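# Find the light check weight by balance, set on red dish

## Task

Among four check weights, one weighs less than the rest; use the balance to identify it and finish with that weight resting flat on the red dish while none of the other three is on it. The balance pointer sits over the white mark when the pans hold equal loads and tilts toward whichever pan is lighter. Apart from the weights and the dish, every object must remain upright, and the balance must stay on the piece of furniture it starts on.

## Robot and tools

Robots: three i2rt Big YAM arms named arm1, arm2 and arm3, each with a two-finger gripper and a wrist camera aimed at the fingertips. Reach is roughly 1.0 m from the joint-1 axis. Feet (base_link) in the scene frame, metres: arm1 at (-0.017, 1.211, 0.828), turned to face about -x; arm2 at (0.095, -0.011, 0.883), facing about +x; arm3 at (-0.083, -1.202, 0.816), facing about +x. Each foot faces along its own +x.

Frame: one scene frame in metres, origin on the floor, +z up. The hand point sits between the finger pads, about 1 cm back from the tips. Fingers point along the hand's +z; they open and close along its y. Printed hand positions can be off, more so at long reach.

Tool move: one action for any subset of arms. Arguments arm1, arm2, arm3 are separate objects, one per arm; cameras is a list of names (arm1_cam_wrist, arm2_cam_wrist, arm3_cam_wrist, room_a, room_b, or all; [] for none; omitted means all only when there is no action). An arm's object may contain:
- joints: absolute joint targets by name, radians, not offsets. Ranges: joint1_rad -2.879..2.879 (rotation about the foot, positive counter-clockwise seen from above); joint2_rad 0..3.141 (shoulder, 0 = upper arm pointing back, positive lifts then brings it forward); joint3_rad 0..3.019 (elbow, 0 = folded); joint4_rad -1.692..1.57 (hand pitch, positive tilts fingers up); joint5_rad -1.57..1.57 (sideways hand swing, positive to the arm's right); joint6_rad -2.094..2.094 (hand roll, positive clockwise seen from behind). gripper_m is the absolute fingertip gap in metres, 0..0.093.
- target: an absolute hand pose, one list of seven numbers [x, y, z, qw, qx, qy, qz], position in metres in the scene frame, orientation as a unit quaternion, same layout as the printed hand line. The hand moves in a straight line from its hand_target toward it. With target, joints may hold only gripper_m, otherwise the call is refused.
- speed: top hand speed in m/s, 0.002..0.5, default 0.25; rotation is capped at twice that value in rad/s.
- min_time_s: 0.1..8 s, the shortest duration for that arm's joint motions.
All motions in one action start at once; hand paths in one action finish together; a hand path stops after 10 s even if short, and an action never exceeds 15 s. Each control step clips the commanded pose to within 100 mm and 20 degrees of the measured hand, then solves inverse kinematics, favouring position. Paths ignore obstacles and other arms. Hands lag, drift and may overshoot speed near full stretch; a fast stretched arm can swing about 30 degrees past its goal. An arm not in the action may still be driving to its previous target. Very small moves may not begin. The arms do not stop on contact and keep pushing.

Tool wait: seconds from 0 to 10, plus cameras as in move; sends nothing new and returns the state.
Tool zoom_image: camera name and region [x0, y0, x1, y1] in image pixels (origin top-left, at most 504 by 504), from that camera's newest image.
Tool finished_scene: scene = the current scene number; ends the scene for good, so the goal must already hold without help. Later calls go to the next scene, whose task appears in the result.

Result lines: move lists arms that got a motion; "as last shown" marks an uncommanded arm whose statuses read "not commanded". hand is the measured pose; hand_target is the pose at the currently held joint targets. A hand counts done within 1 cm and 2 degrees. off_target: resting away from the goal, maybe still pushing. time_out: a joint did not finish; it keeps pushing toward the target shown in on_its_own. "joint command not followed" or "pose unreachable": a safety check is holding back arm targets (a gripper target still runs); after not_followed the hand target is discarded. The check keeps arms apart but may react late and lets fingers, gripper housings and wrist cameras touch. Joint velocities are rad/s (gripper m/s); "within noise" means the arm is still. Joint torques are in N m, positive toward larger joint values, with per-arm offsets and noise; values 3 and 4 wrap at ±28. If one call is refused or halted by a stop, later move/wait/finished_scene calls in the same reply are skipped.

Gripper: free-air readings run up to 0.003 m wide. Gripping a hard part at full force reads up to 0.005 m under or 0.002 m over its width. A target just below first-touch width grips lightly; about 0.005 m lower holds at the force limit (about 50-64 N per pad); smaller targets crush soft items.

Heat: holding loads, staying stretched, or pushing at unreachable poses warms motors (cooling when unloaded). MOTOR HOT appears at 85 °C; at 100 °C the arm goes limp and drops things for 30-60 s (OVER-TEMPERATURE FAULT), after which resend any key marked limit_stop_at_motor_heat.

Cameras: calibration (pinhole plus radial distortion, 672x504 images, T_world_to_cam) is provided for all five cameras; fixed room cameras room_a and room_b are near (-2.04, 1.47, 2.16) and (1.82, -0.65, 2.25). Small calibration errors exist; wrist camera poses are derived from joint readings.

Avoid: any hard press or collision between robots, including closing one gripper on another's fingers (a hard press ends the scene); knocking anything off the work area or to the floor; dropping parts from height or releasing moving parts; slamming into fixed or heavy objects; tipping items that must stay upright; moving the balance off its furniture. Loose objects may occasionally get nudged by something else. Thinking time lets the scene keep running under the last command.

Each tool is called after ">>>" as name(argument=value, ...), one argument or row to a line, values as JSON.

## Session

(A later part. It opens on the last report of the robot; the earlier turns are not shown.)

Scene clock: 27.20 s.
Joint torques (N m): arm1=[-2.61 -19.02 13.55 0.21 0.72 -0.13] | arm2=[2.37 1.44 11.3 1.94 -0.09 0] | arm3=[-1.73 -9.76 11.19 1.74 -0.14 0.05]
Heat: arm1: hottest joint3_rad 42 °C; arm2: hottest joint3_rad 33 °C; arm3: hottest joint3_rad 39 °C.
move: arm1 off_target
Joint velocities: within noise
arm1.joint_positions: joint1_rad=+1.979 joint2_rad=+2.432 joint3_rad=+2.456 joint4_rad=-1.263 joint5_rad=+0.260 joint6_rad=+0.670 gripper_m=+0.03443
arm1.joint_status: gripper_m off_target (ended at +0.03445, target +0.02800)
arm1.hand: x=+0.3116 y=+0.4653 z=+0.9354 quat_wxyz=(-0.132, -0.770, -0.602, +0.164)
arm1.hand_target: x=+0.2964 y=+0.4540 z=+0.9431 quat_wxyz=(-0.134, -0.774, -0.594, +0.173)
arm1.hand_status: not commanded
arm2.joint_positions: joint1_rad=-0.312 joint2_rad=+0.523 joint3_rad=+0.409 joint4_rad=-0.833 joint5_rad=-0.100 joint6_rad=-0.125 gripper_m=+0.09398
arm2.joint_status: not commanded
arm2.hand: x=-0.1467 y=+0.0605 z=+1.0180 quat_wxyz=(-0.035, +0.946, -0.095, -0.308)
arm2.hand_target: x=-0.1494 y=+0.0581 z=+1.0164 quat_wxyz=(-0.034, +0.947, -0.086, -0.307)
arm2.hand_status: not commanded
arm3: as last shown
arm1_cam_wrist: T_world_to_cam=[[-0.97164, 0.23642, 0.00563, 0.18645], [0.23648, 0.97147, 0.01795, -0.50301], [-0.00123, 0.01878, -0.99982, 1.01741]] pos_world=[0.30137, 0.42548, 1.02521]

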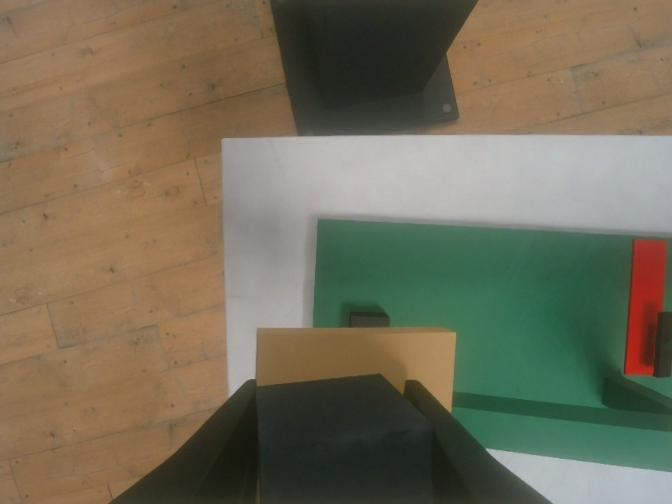

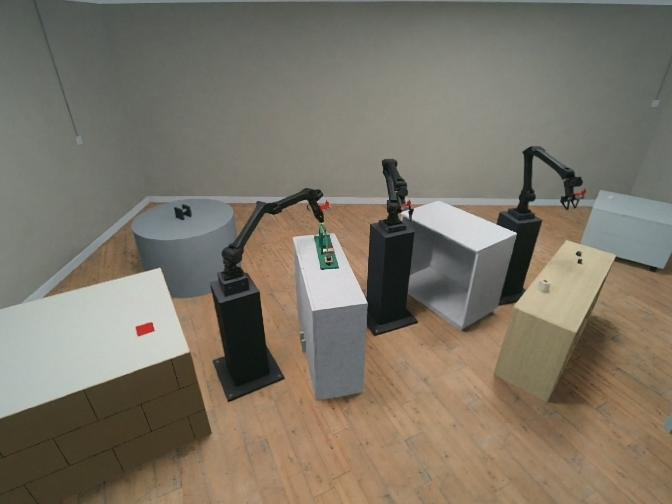

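>>> move(
  arm1={"target":[0.308,0.468,1.12,0.132,0.771,0.592,-0.172],"speed":0.15},
)

>>> move(
  arm1={"target":[0.1,0.88,1.18,0.1525,0.6885,0.6885,-0.1525],"speed":0.35},
  cameras=["arm1_cam_wrist"],
)

>>> move(
  arm1={"joints":{"joint1_rad":-1.35}},
)

>>> move(
  arm1={"target":[-0.1,1.62,1.0,0.1525,-0.6885,0.6885,0.1525],"speed":0.35},
  cameras=["all"],
)

Scene clock: 29.53 s.
Joint torques (N m): arm1=[-0.32 -22.83 14.19 1.51 0.41 -0.22] | arm2=[2.37 1.49 11.28 1.89 -0.13 0.02] | arm3=[-1.61 -9.88 11.23 1.72 -0.15 0.06]
Heat: arm1: hottest joint3_rad 43 °C; arm2: hottest joint3_rad 33 °C; arm3: hottest joint3_rad 39 °C.
move: arm1 off_target
Joint velocities: within noise
arm1.joint_positions: joint1_rad=+1.980 joint2_rad=+2.485 joint3_rad=+2.878 joint4_rad=-1.584 joint5_rad=+0.276 joint6_rad=+0.658 gripper_m=+0.03443
arm1.joint_status: not commanded
arm1.hand: x=+0.3068 y=+0.4726 z=+1.0599 quat_wxyz=(-0.153, -0.765, -0.600, +0.177)
arm1.hand_target: x=+0.3059 y=+0.4723 z=+1.1187 quat_wxyz=(-0.202, -0.756, -0.592, +0.190)
arm1.hand_status: off_target (0.060 m and 2.7 deg from the pose sent, 0.185 m and 1.4 deg at the start; a joint's target at an end of its range on 25 of 53 steps)
arm2, arm3: as last shown
pictures: none

Scene clock: 31.80 s.
Joint torques (N m): arm1=[-1.67 -4.48 11.49 0.84 0.13 -0.25] | arm2=[2.37 1.26 11.32 1.96 -0.1 -0.03] | arm3=[-1.67 -9.82 11.21 1.72 -0.14 0.05]
Heat: arm1: hottest joint3_rad 43 °C; arm2: hottest joint3_rad 33 °C; arm3: hottest joint3_rad 40 °C.
move: arm1 done
Joint velocities: within noise
arm1.joint_positions: joint1_rad=+1.938 joint2_rad=+1.032 joint3_rad=+1.242 joint4_rad=-1.396 joint5_rad=+0.165 joint6_rad=+0.396 gripper_m=+0.03443
arm1.joint_status: not commanded
arm1.hand: x=+0.1050 y=+0.8809 z=+1.1715 quat_wxyz=(-0.147, -0.691, -0.692, +0.149)
arm1.hand_target: x=+0.1001 y=+0.8801 z=+1.1799 quat_wxyz=(-0.153, -0.690, -0.690, +0.153)
arm1.hand_status: done (0.010 m and 0.8 deg from the pose sent, 0.472 m and 13.7 deg at the start; pose on its path clipped on 17 of 68 steps)
arm2, arm3: as last shown
arm1_cam_wrist: T_world_to_cam=[[-0.99989, -0.00455, 0.01396, 0.0916], [-0.00426, 0.99977, 0.02087, -0.86524], [-0.01405, 0.0208, -0.99969, 1.24482]] pos_world=[0.10541, 0.83957, 1.2612]

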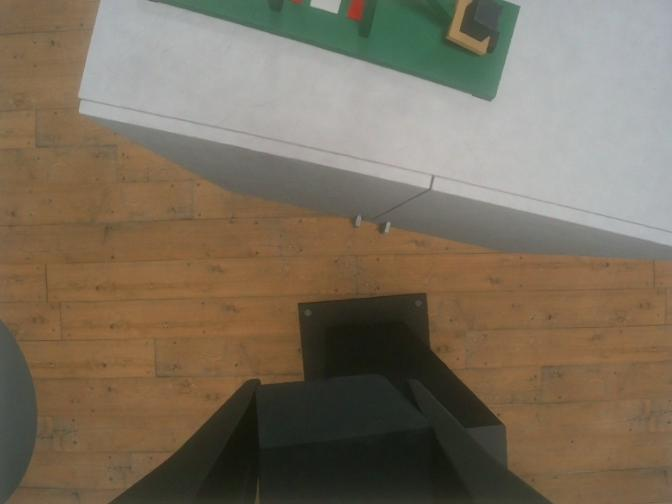

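Scene clock: 34.33 s.
Joint torques (N m): arm1=[-1.55 -5.42 11.29 0.73 0.16 -0.2] | arm2=[2.43 1.44 11.34 1.95 -0.11 -0.01] | arm3=[-1.85 -9.82 11.18 1.74 -0.14 0.06]
Heat: arm1: hottest joint3_rad 43 °C; arm2: hottest joint3_rad 33 °C; arm3: hottest joint3_rad 40 °C.
move: arm1 done
Joint velocities: within noise
arm1.joint_positions: joint1_rad=-1.337 joint2_rad=+1.038 joint3_rad=+1.242 joint4_rad=-1.396 joint5_rad=+0.163 joint6_rad=+0.394 gripper_m=+0.03444
arm1.joint_status: all done
arm1.hand: x=-0.0896 y=+1.5592 z=+1.1675 quat_wxyz=(+0.148, -0.645, +0.737, +0.136)
arm1.hand_target: x=-0.0844 y=+1.5582 z=+1.1778 quat_wxyz=(+0.155, -0.643, +0.736, +0.144)
arm1.hand_status: not commanded
arm2, arm3: as last shown
pictures: none

Scene clock: 35.83 s.
Joint torques (N m): arm1=[-1.49 -5.83 11.69 1.65 0.09 -0.28] | arm2=[2.2 1.73 11.28 1.91 -0.1 -0.01] | arm3=[-1.79 -9.82 11.21 1.7 -0.14 0.05]
Heat: arm1: hottest joint3_rad 43 °C; arm2: hottest joint3_rad 34 °C; arm3: hottest joint3_rad 41 °C.
move: arm1 off_target
Joint velocities: within noise
arm1.joint_positions: joint1_rad=-1.365 joint2_rad=+1.198 joint3_rad=+0.885 joint4_rad=-0.868 joint5_rad=+0.116 joint6_rad=+0.241 gripper_m=+0.03444
arm1.joint_status: not commanded
arm1.hand: x=-0.1025 y=+1.6076 z=+0.9891 quat_wxyz=(+0.143, -0.693, +0.692, +0.139)
arm1.hand_target: x=-0.0998 y=+1.6195 z=+1.0001 quat_wxyz=(+0.153, -0.690, +0.690, +0.153)
arm1.hand_status: off_target (0.017 m and 2.1 deg from the pose sent, 0.178 m and 7.7 deg at the start)
arm2, arm3: as last shown
pictures: arm1_cam_wrist, arm2_cam_wrist, arm3_cam_wrist, room_a, room_b
arm1_cam_wrist: T_world_to_cam=[[0.99983, 0.00456, 0.01777, 0.07651], [0.00381, -0.99909, 0.04237, 1.604], [0.01795, -0.0423, -0.99894, 1.14842]] pos_world=[-0.10322, 1.65077, 1.07788]
arm2_cam_wrist: T_world_to_cam=[[0.18317, 0.98308, -0.00244, -0.02923], [0.96164, -0.17969, -0.20728, 0.40453], [-0.20421, 0.03563, -0.97828, 1.05281]] pos_world=[-0.16867, 0.06392, 1.11372]
arm3_cam_wrist: T_world_to_cam=[[0.01112, 0.9997, -0.02189, 1.15623], [0.99857, -0.01224, -0.05208, 0.61331], [-0.05234, -0.02128, -0.9984, 1.07112]] pos_world=[-0.56922, -1.12558, 1.12666]

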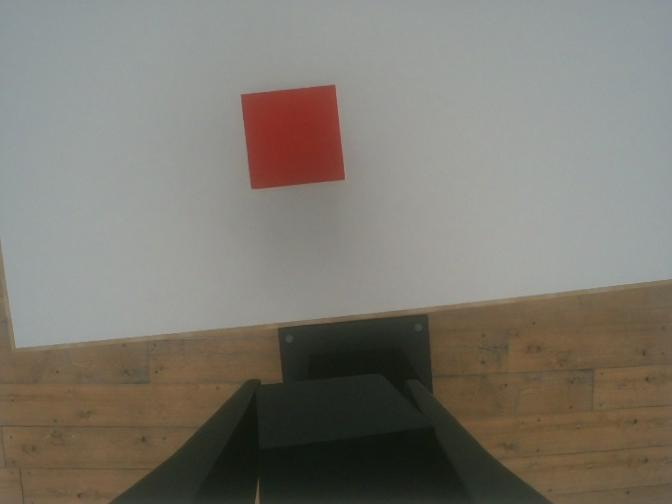

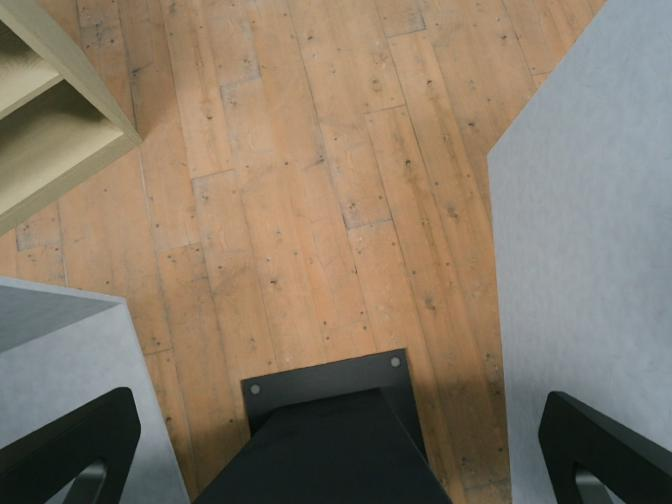

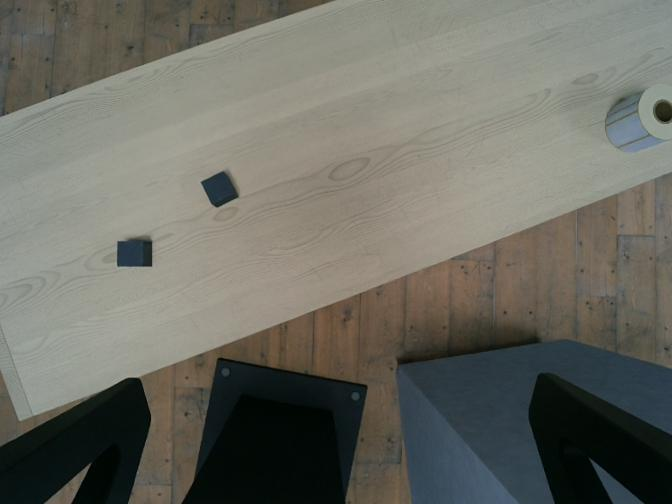

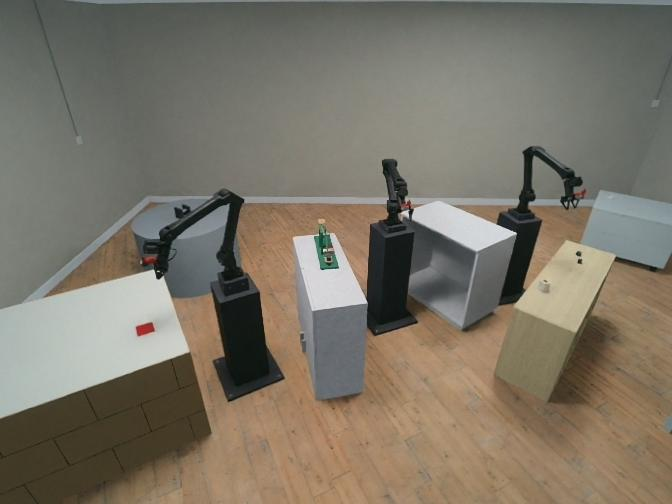

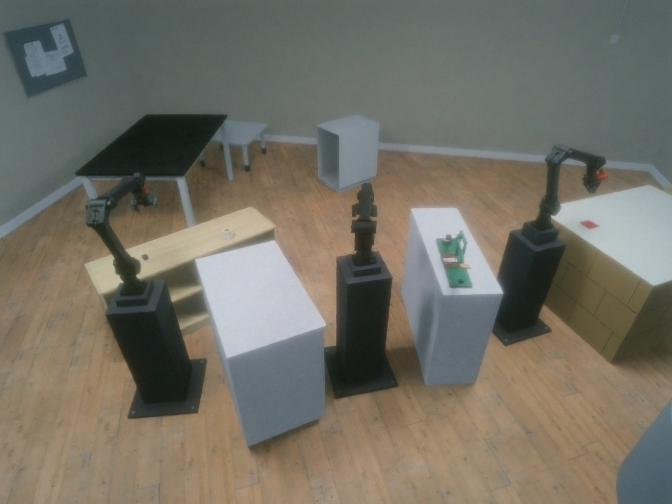

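>>> move(
  arm1={"target":[-0.135,1.69,0.9,0.1525,-0.6885,0.6885,0.1525],"speed":0.3},
  cameras=["arm1_cam_wrist","room_a"],
)

>>> zoom_image(
  camera="room_a",
  region=[110, 270, 190, 350],
)

Scene clock: 37.33 s.
Joint torques (N m): arm1=[0.62 -8.88 12.51 1.63 0.26 0.06] | arm2=[2.32 1.44 11.28 1.95 -0.1 0] | arm3=[-1.79 -9.88 11.22 1.73 -0.14 0.06]
Heat: arm1: hottest joint3_rad 44 °C; arm2: hottest joint3_rad 34 °C; arm3: hottest joint3_rad 41 °C.
move: arm1 off_target
Joint velocities: within noise
arm1.joint_positions: joint1_rad=-1.355 joint2_rad=+1.526 joint3_rad=+0.885 joint4_rad=-0.573 joint5_rad=+0.124 joint6_rad=+0.246 gripper_m=+0.03444
arm1.joint_status: not commanded
arm1.hand: x=-0.1222 y=+1.6651 z=+0.8789 quat_wxyz=(+0.137, -0.697, +0.693, +0.123)
arm1.hand_target: x=-0.1346 y=+1.6884 z=+0.9008 quat_wxyz=(+0.152, -0.690, +0.690, +0.153)
arm1.hand_status: off_target (0.035 m and 3.9 deg from the pose sent, 0.126 m and 2.0 deg at the start)
arm2, arm3: as last shown
arm1_cam_wrist: T_world_to_cam=[[0.99946, 0.00716, 0.03203, 0.08108], [0.00483, -0.99738, 0.07215, 1.63732], [0.03246, -0.07196, -0.99688, 1.09049]] pos_world=[-0.12434, 1.71093, 0.96635]

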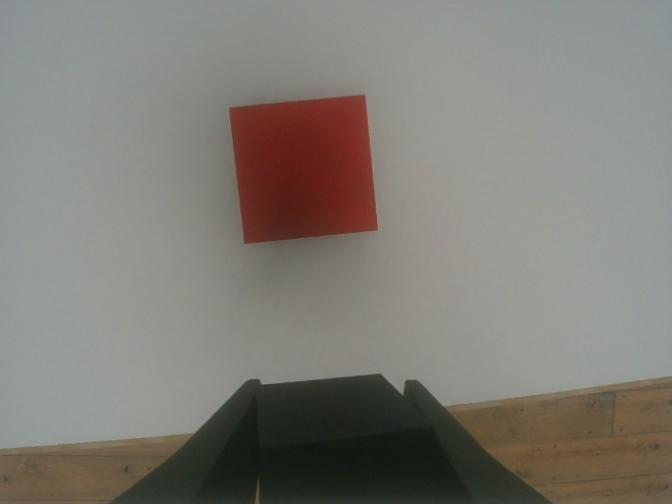

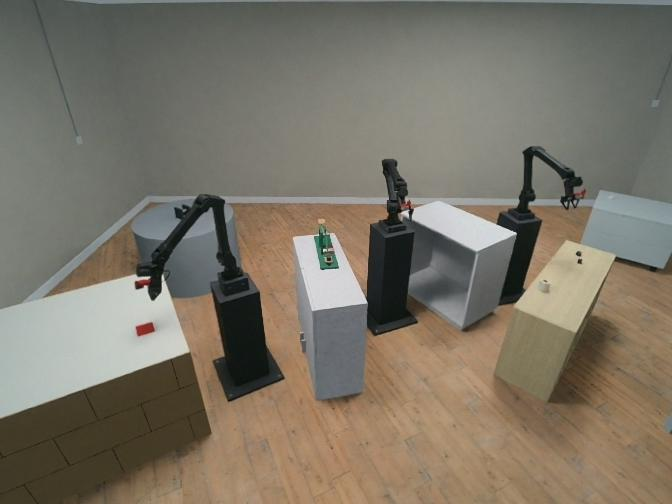

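Scaled by 6.300 from the camera's image (finer frame: 960x720).

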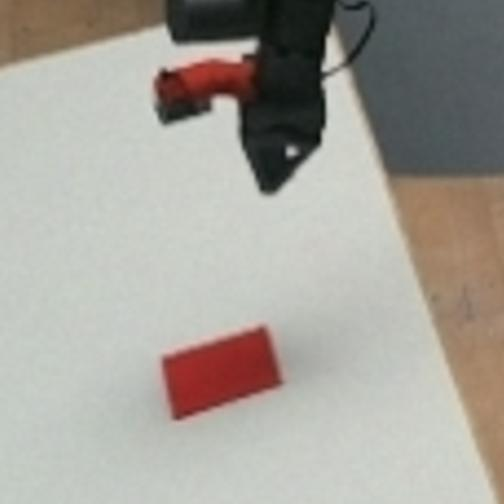

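>>> move(
  arm1={"target":[-0.148,1.775,0.785,0.1525,-0.6885,0.6885,0.1525],"speed":0.2},
  cameras=["arm1_cam_wrist","room_a"],
)

>>> zoom_image(
  camera="room_a",
  region=[120, 290, 170, 340],
)

Scene clock: 39.40 s.
Joint torques (N m): arm1=[-1.08 -12.1 10.76 1.66 0.09 -0.17] | arm2=[2.37 1.38 11.26 1.94 -0.11 -0.01] | arm3=[-1.79 -9.88 11.25 1.73 -0.15 0.05]
Heat: arm1: hottest joint3_rad 44 °C; arm2: hottest joint3_rad 34 °C; arm3: hottest joint3_rad 41 °C.
move: arm1 off_target
Joint velocities: within noise
arm1.joint_positions: joint1_rad=-1.355 joint2_rad=+1.911 joint3_rad=+1.052 joint4_rad=-0.341 joint5_rad=+0.120 joint6_rad=+0.246 gripper_m=+0.03444
arm1.joint_status: not commanded
arm1.hand: x=-0.1470 y=+1.7474 z=+0.7724 quat_wxyz=(+0.139, -0.696, +0.692, +0.131)
arm1.hand_target: x=-0.1475 y=+1.7739 z=+0.7861 quat_wxyz=(+0.153, -0.690, +0.690, +0.153)
arm1.hand_status: off_target (0.030 m and 3.1 deg from the pose sent, 0.147 m and 3.9 deg at the start)
arm2: as last shown
arm3.joint_positions: joint1_rad=-0.036 joint2_rad=+1.280 joint3_rad=+1.071 joint4_rad=-0.901 joint5_rad=-0.107 joint6_rad=-0.194 gripper_m=+0.09396
arm3.joint_status: not commanded
arm3.hand: x=-0.5371 y=-1.1252 z=+1.0334 quat_wxyz=(+0.003, +0.971, +0.006, -0.239)
arm3.hand_target: x=-0.5493 y=-1.1202 z=+1.0503 quat_wxyz=(+0.000, +0.966, +0.000, -0.259)
arm3.hand_status: not commanded
arm1_cam_wrist: T_world_to_cam=[[0.99966, 0.00798, 0.02466, 0.11296], [0.00652, -0.99825, 0.05875, 1.73929], [0.02508, -0.05857, -0.99797, 0.9674]] pos_world=[-0.14853, 1.792, 0.86046]

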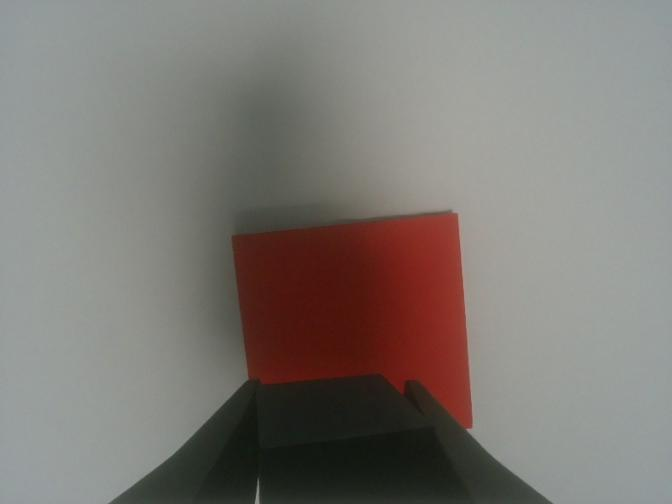

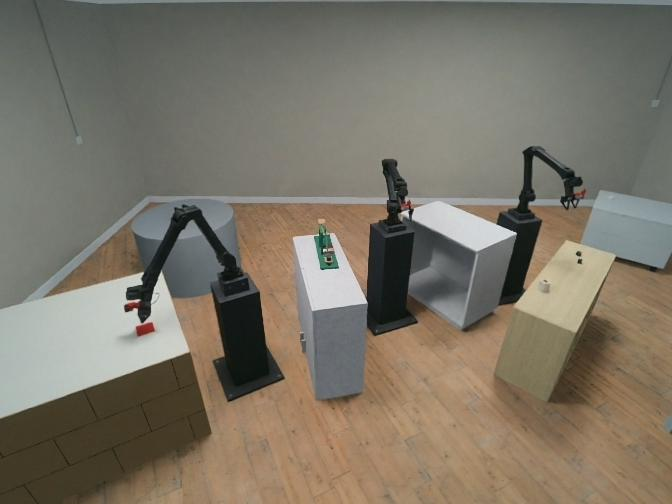

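Scaled by 10.080 from the camera's image (finer frame: 960x720).

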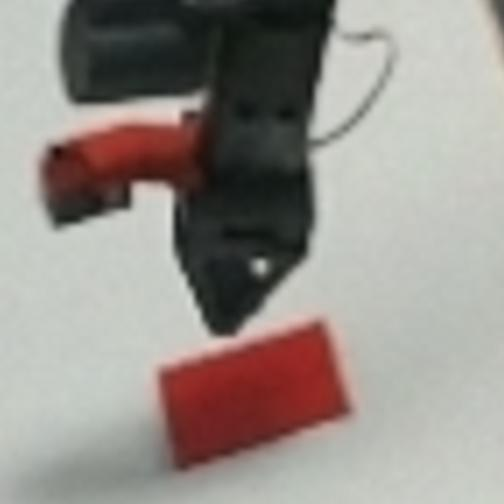

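>>> move(
  arm1={"target":[-0.14,1.779,0.748,0.1525,-0.6885,0.6885,0.1525],"speed":0.08},
  cameras=["arm1_cam_wrist","room_a"],
)

>>> zoom_image(
  camera="room_a",
  region=[120, 290, 170, 340],
)

Scene clock: 40.87 s.
Joint torques (N m): arm1=[-1.49 -12.4 9.85 1.65 0.04 -0.22] | arm2=[2.37 1.55 11.29 1.94 -0.1 -0.01] | arm3=[-1.61 -9.88 11.19 1.73 -0.14 0.06]
Heat: arm1: hottest joint3_rad 44 °C; arm2: hottest joint3_rad 34 °C; arm3: hottest joint3_rad 42 °C.
move: arm1 off_target
Joint velocities: within noise
arm1.joint_positions: joint1_rad=-1.373 joint2_rad=+1.993 joint3_rad=+1.053 joint4_rad=-0.257 joint5_rad=+0.113 joint6_rad=+0.235 gripper_m=+0.03444
arm1.joint_status: not commanded
arm1.hand: x=-0.1398 y=+1.7519 z=+0.7360 quat_wxyz=(+0.139, -0.694, +0.694, +0.131)
arm1.hand_target: x=-0.1395 y=+1.7779 z=+0.7490 quat_wxyz=(+0.153, -0.690, +0.690, +0.153)
arm1.hand_status: off_target (0.030 m and 3.0 deg from the pose sent, 0.041 m and 3.1 deg at the start)
arm2, arm3: as last shown
arm1_cam_wrist: T_world_to_cam=[[0.99975, 0.00316, 0.02218, 0.11683], [0.00185, -0.99826, 0.05885, 1.74525], [0.02232, -0.0588, -0.99802, 0.93121]] pos_world=[-0.14082, 1.7966, 0.82406]

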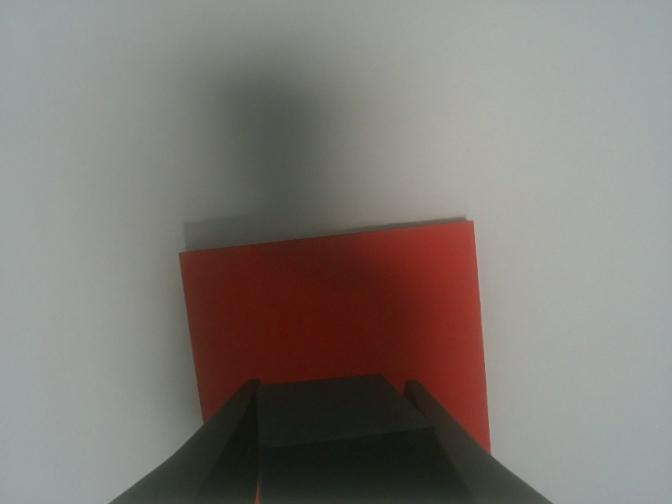

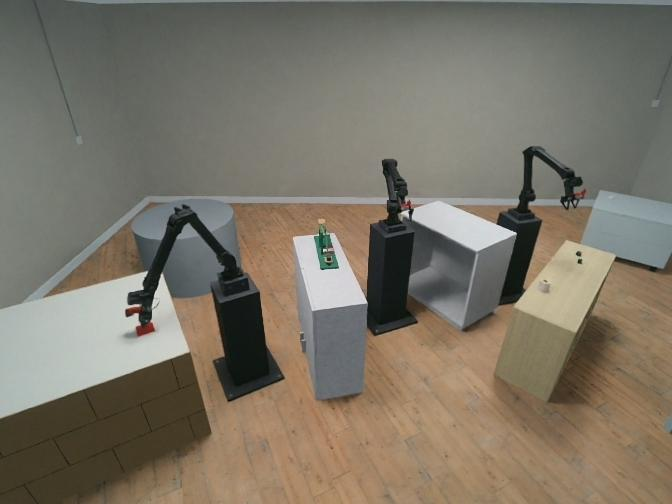

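Scaled by 10.080 from the camera's image (finer frame: 960x720).

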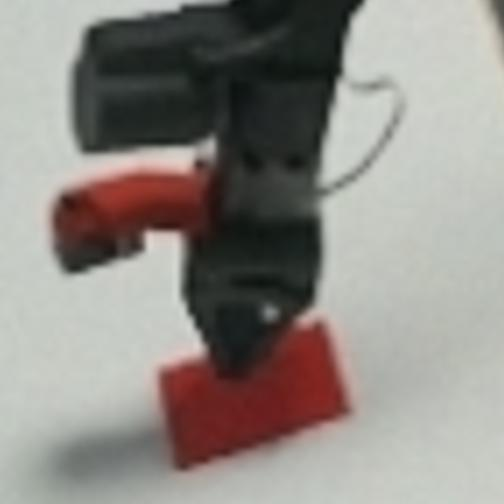

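>>> move(
  arm1={"target":[-0.138,1.779,0.74,0.168,-0.6868,0.6868,0.168],"speed":0.06},
  cameras=["arm1_cam_wrist","room_a"],
)

>>> zoom_image(
  camera="room_a",
  region=[125, 305, 165, 345],
)

Scene clock: 42.27 s.
Joint torques (N m): arm1=[-1.2 -11.75 7.41 1.78 0.25 -0.24] | arm2=[2.32 1.55 11.22 1.91 -0.11 0] | arm3=[-1.61 -9.76 11.25 1.74 -0.14 0.05]
Heat: arm1: hottest joint3_rad 44 °C; arm2: hottest joint3_rad 34 °C; arm3: hottest joint3_rad 42 °C.
move: arm1 off_target
Joint velocities: within noise
arm1.joint_positions: joint1_rad=-1.373 joint2_rad=+2.004 joint3_rad=+1.053 joint4_rad=-0.171 joint5_rad=+0.117 joint6_rad=+0.230 gripper_m=+0.03444
arm1.joint_status: not commanded
arm1.hand: x=-0.1436 y=+1.7687 z=+0.7389 quat_wxyz=(+0.159, -0.689, +0.688, +0.162)
arm1.hand_target: x=-0.1379 y=+1.7788 z=+0.7402 quat_wxyz=(+0.168, -0.687, +0.687, +0.168)
arm1.hand_status: off_target (0.012 m and 1.3 deg from the pose sent, 0.027 m and 5.5 deg at the start)
arm2.joint_positions: joint1_rad=-0.312 joint2_rad=+0.523 joint3_rad=+0.409 joint4_rad=-0.833 joint5_rad=-0.100 joint6_rad=-0.125 gripper_m=+0.09398
arm2.joint_status: not commanded
arm2.hand: x=-0.1467 y=+0.0605 z=+1.0180 quat_wxyz=(-0.035, +0.946, -0.095, -0.308)
arm2.hand_target: x=-0.1494 y=+0.0581 z=+1.0164 quat_wxyz=(-0.034, +0.947, -0.086, -0.307)
arm2.hand_status: not commanded
arm3: as last shown
arm1_cam_wrist: T_world_to_cam=[[0.99995, 0.005, 0.00834, 0.12754], [0.00513, -0.99987, -0.01536, 1.82001], [0.00826, 0.0154, -0.99985, 0.80327]] pos_world=[-0.1435, 1.80676, 0.83003]

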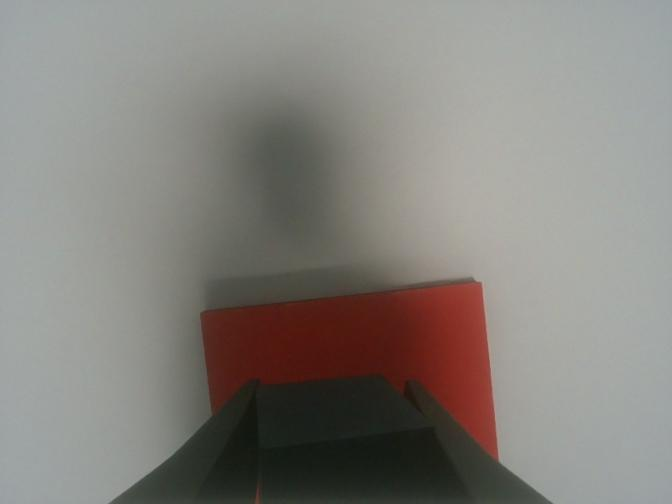

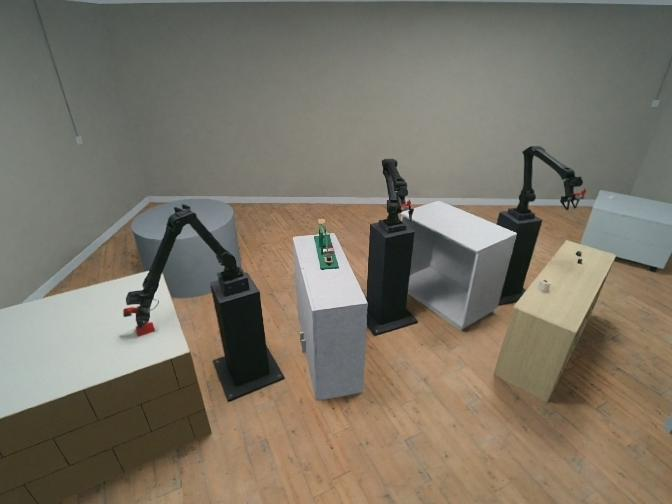

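Scaled by 12.600 from the camera's image (finer frame: 960x720).

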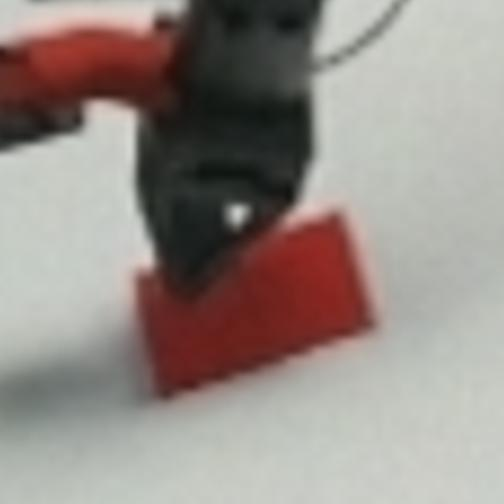

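>>> move(
  arm1={"target":[-0.133,1.763,0.732,0.160,-0.6887,0.6887,0.160],"speed":0.06},
  cameras=["arm1_cam_wrist","room_a"],
)

>>> zoom_image(
  camera="room_a",
  region=[125, 305, 165, 345],
)

Scene clock: 46.80 s.
Joint torques (N m): arm1=[-1.26 -12.28 6.5 1.8 0.06 -0.23] | arm2=[2.2 1.38 11.34 1.91 -0.11 -0.01] | arm3=[-1.73 -9.88 11.23 1.73 -0.15 0.05]
Heat: arm1: hottest joint3_rad 43 °C; arm2: hottest joint3_rad 35 °C; arm3: hottest joint3_rad 42 °C.
move: arm1 done
Joint velocities: within noise
arm1.joint_positions: joint1_rad=-1.375 joint2_rad=+2.004 joint3_rad=+1.021 joint4_rad=-0.162 joint5_rad=+0.115 joint6_rad=+0.229 gripper_m=+0.03444
arm1.joint_status: not commanded
arm1.hand: x=-0.1386 y=+1.7545 z=+0.7297 quat_wxyz=(+0.153, -0.690, +0.690, +0.153)
arm1.hand_target: x=-0.1329 y=+1.7629 z=+0.7321 quat_wxyz=(+0.160, -0.689, +0.689, +0.160)
arm1.hand_status: done (0.010 m and 1.2 deg from the pose sent, 0.014 m and 0.3 deg at the start)
arm2, arm3: as last shown
arm1_cam_wrist: T_world_to_cam=[[0.99991, 0.00406, 0.01292, 0.12102], [0.00397, -0.99997, 0.00676, 1.78946], [0.01295, -0.00671, -0.99989, 0.83376]] pos_world=[-0.13891, 1.79451, 0.82002]

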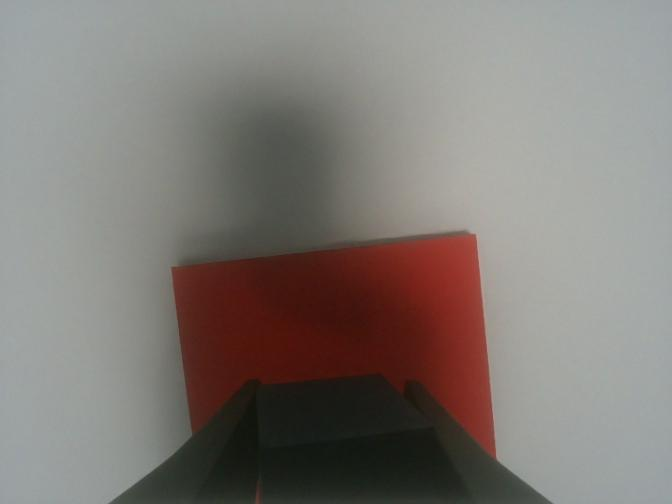

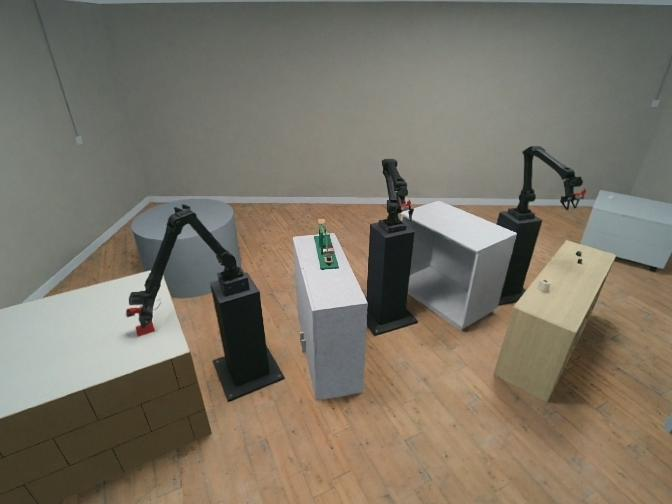

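Scaled by 12.600 from the camera's image (finer frame: 960x720).

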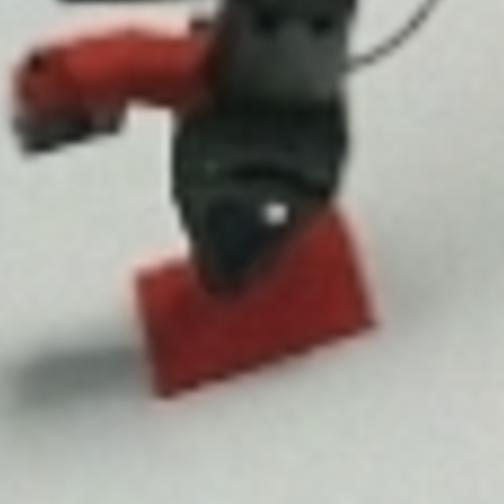

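>>> move(
  arm1={"target":[-0.135,1.76,0.724,0.160,-0.6887,0.6887,0.160],"speed":0.04},
  cameras=["arm1_cam_wrist","room_a"],
)

>>> zoom_image(
  camera="room_a",
  region=[125, 305, 165, 345],
)

Scene clock: 48.00 s.
Joint torques (N m): arm1=[-0.26 -11.69 6.48 1.87 0.13 -0.22] | arm2=[2.2 1.49 11.34 1.92 -0.11 -0.01] | arm3=[-1.73 -9.82 11.19 1.73 -0.14 0.05]
Heat: arm1: hottest joint3_rad 43 °C; arm2: hottest joint3_rad 35 °C; arm3: hottest joint3_rad 43 °C.
move: arm1 done
Joint velocities: within noise
arm1.joint_positions: joint1_rad=-1.375 joint2_rad=+2.014 joint3_rad=+1.015 joint4_rad=-0.140 joint5_rad=+0.115 joint6_rad=+0.229 gripper_m=+0.03444
arm1.joint_status: not commanded
arm1.hand: x=-0.1384 y=+1.7534 z=+0.7245 quat_wxyz=(+0.155, -0.690, +0.690, +0.155)
arm1.hand_target: x=-0.1349 y=+1.7598 z=+0.7240 quat_wxyz=(+0.160, -0.689, +0.689, +0.160)
arm1.hand_status: done (0.007 m and 0.9 deg from the pose sent, 0.009 m and 1.2 deg at the start)
arm2, arm3: as last shown
arm1_cam_wrist: T_world_to_cam=[[0.99992, 0.00431, 0.01185, 0.12122], [0.00428, -0.99999, 0.00196, 1.79198], [0.01185, -0.00191, -0.99993, 0.81992]] pos_world=[-0.1386, 1.793, 0.81492]

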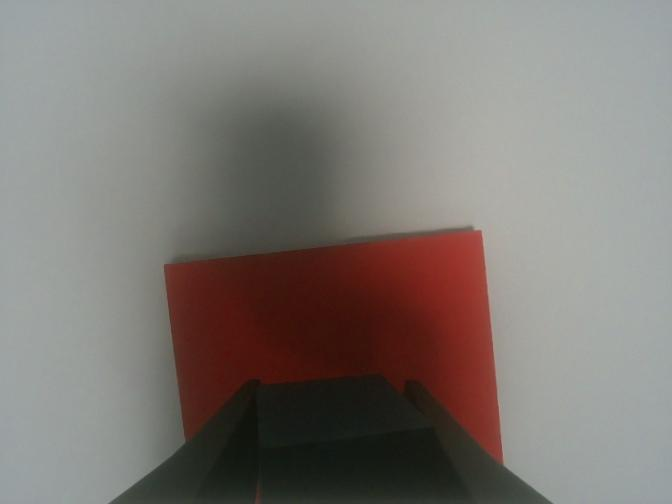

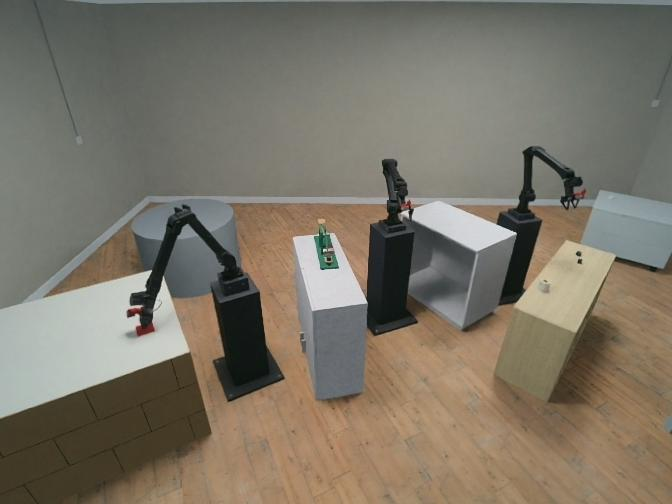

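Scaled by 12.600 from the camera's image (finer frame: 960x720).

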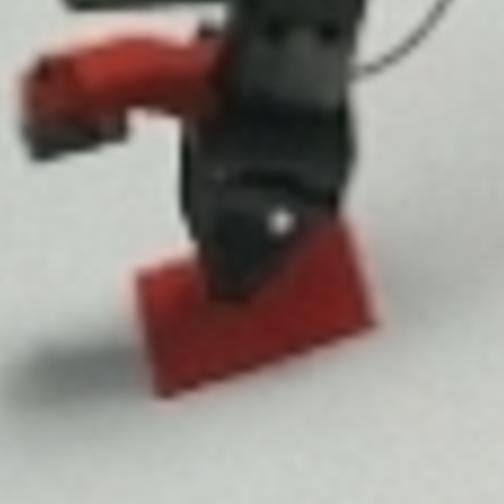

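>>> move(
  arm1={"target":[-0.135,1.758,0.719,0.160,-0.6887,0.6887,0.160],"speed":0.04},
  cameras=["arm1_cam_wrist","room_a"],
)

>>> zoom_image(
  camera="room_a",
  region=[125, 305, 165, 345],
)

Scene clock: 49.17 s.
Joint torques (N m): arm1=[-0.91 -11.58 6.34 1.78 0.13 -0.17] | arm2=[2.32 1.55 11.33 1.94 -0.1 -0.02] | arm3=[-1.61 -9.88 11.22 1.7 -0.14 0.06]
Heat: arm1: hottest joint3_rad 43 °C; arm2: hottest joint3_rad 35 °C; arm3: hottest joint3_rad 43 °C.
move: arm1 done
Joint velocities: within noise
arm1.joint_positions: joint1_rad=-1.375 joint2_rad=+2.022 joint3_rad=+1.010 joint4_rad=-0.125 joint5_rad=+0.115 joint6_rad=+0.229 gripper_m=+0.03444
arm1.joint_status: not commanded
arm1.hand: x=-0.1380 y=+1.7520 z=+0.7200 quat_wxyz=(+0.155, -0.690, +0.690, +0.155)
arm1.hand_target: x=-0.1349 y=+1.7579 z=+0.7191 quat_wxyz=(+0.160, -0.689, +0.689, +0.160)
arm1.hand_status: done (0.007 m and 0.8 deg from the pose sent, 0.008 m and 0.9 deg at the start)
arm2, arm3: as last shown
arm1_cam_wrist: T_world_to_cam=[[0.99992, 0.0043, 0.01155, 0.12114], [0.00429, -0.99999, 0.00086, 1.79138], [0.01155, -0.00081, -0.99993, 0.81351]] pos_world=[-0.1382, 1.79149, 0.81052]

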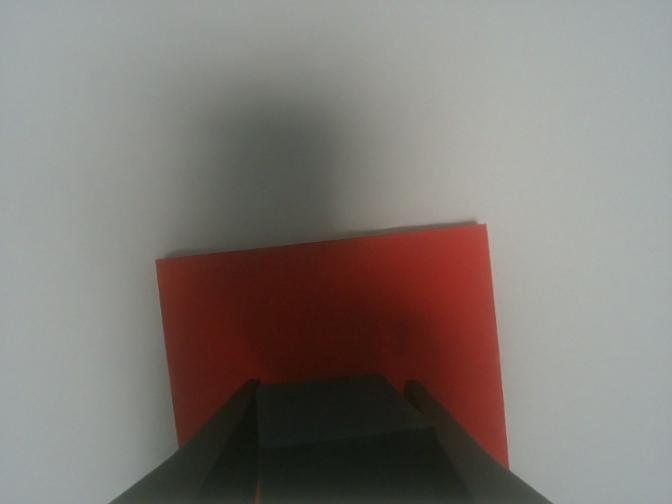

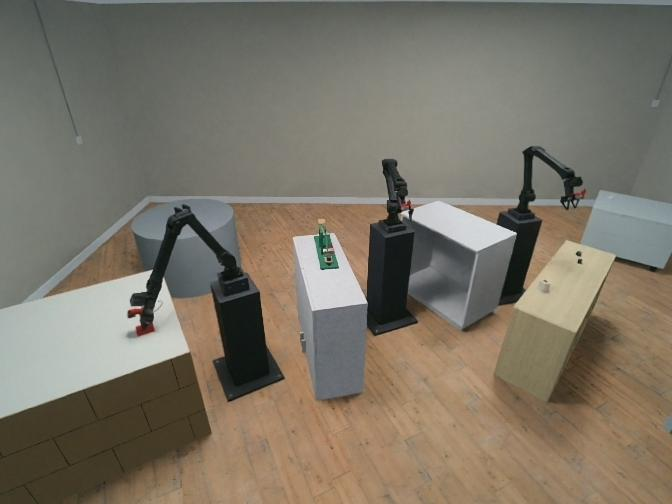

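Scaled by 12.600 from the camera's image (finer frame: 960x720).

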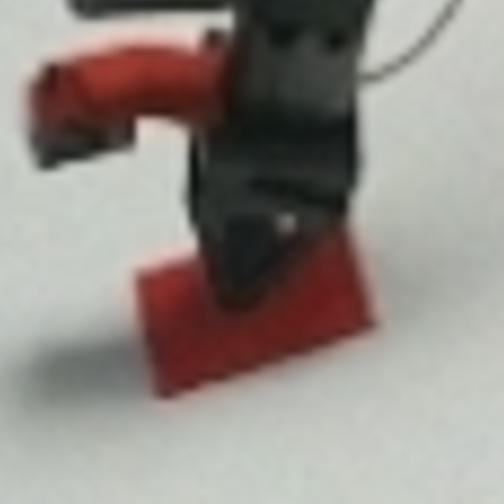

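>>> move(
  arm1={"target":[-0.135,1.757,0.715,0.160,-0.6887,0.6887,0.160],"speed":0.03},
)

>>> move(
  arm1={"joints":{"gripper_m":0.046}},
  cameras=["arm1_cam_wrist","room_a"],
)

>>> zoom_image(
  camera="room_a",
  region=[125, 305, 165, 345],
)

Scene clock: 50.40 s.
Joint torques (N m): arm1=[-0.73 -11.69 6.11 1.76 0.15 -0.21] | arm2=[2.2 1.55 11.36 1.91 -0.1 -0.01] | arm3=[-1.85 -9.7 11.22 1.76 -0.14 0.05]
Heat: arm1: hottest joint3_rad 43 °C; arm2: hottest joint3_rad 35 °C; arm3: hottest joint3_rad 43 °C.
move: arm1 done
Joint velocities: within noise
arm1.joint_positions: joint1_rad=-1.375 joint2_rad=+2.030 joint3_rad=+1.010 joint4_rad=-0.115 joint5_rad=+0.115 joint6_rad=+0.229 gripper_m=+0.03444
arm1.joint_status: not commanded
arm1.hand: x=-0.1382 y=+1.7524 z=+0.7170 quat_wxyz=(+0.156, -0.690, +0.690, +0.156)
arm1.hand_target: x=-0.1349 y=+1.7569 z=+0.7151 quat_wxyz=(+0.160, -0.689, +0.689, +0.160)
arm1.hand_status: done (0.006 m and 0.7 deg from the pose sent, 0.008 m and 0.8 deg at the start)
arm2, arm3: as last shown
pictures: none

Scene clock: 50.93 s.
Joint torques (N m): arm1=[-0.79 -11.75 6.06 1.74 0.16 -0.17] | arm2=[2.2 1.44 11.33 1.91 -0.11 -0.01] | arm3=[-1.73 -9.76 11.21 1.68 -0.14 0.05]
Heat: arm1: hottest joint3_rad 43 °C; arm2: hottest joint3_rad 35 °C; arm3: hottest joint3_rad 43 °C.
move: arm1 done
Joint velocities: within noise
arm1.joint_positions: joint1_rad=-1.375 joint2_rad=+2.030 joint3_rad=+1.010 joint4_rad=-0.112 joint5_rad=+0.115 joint6_rad=+0.229 gripper_m=+0.04585
arm1.joint_status: all done
arm1.hand: x=-0.1383 y=+1.7530 z=+0.7173 quat_wxyz=(+0.156, -0.690, +0.689, +0.157)
arm1.hand_target: x=-0.1349 y=+1.7569 z=+0.7151 quat_wxyz=(+0.160, -0.689, +0.689, +0.160)
arm1.hand_status: not commanded
arm2, arm3: as last shown
arm1_cam_wrist: T_world_to_cam=[[0.99994, 0.00416, 0.01027, 0.12264], [0.0042, -0.99998, -0.00425, 1.79607], [0.01025, 0.00429, -0.99994, 0.8017]] pos_world=[-0.1384, 1.79209, 0.80802]

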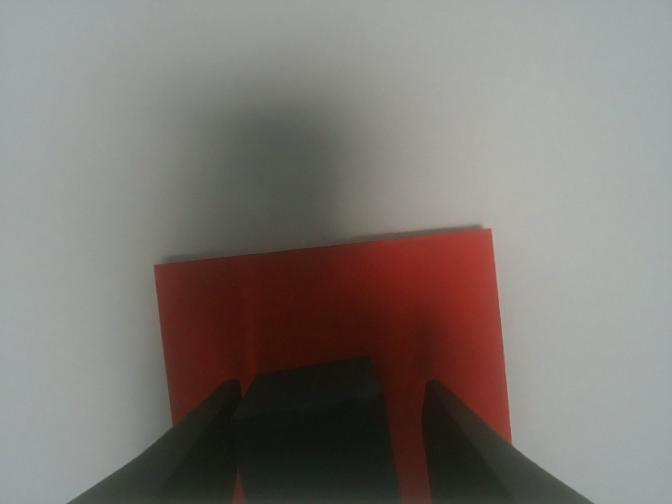

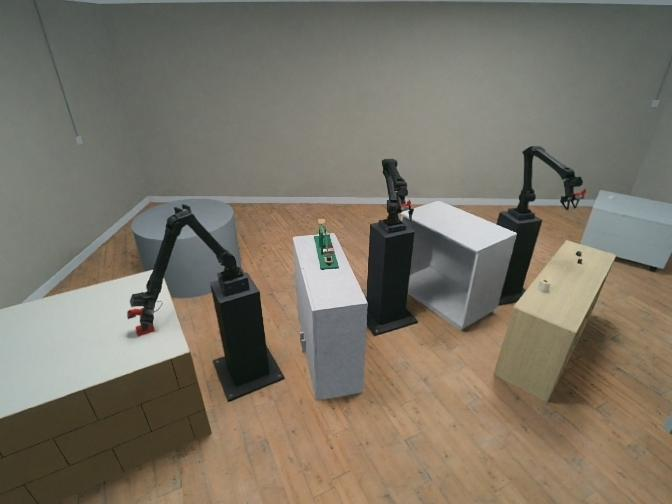

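Scaled by 12.600 from the camera's image (finer frame: 960x720).

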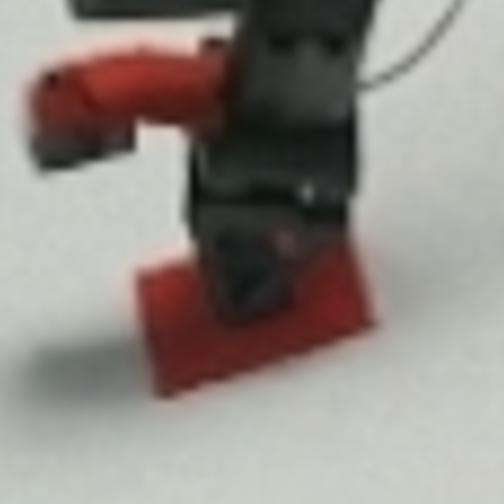

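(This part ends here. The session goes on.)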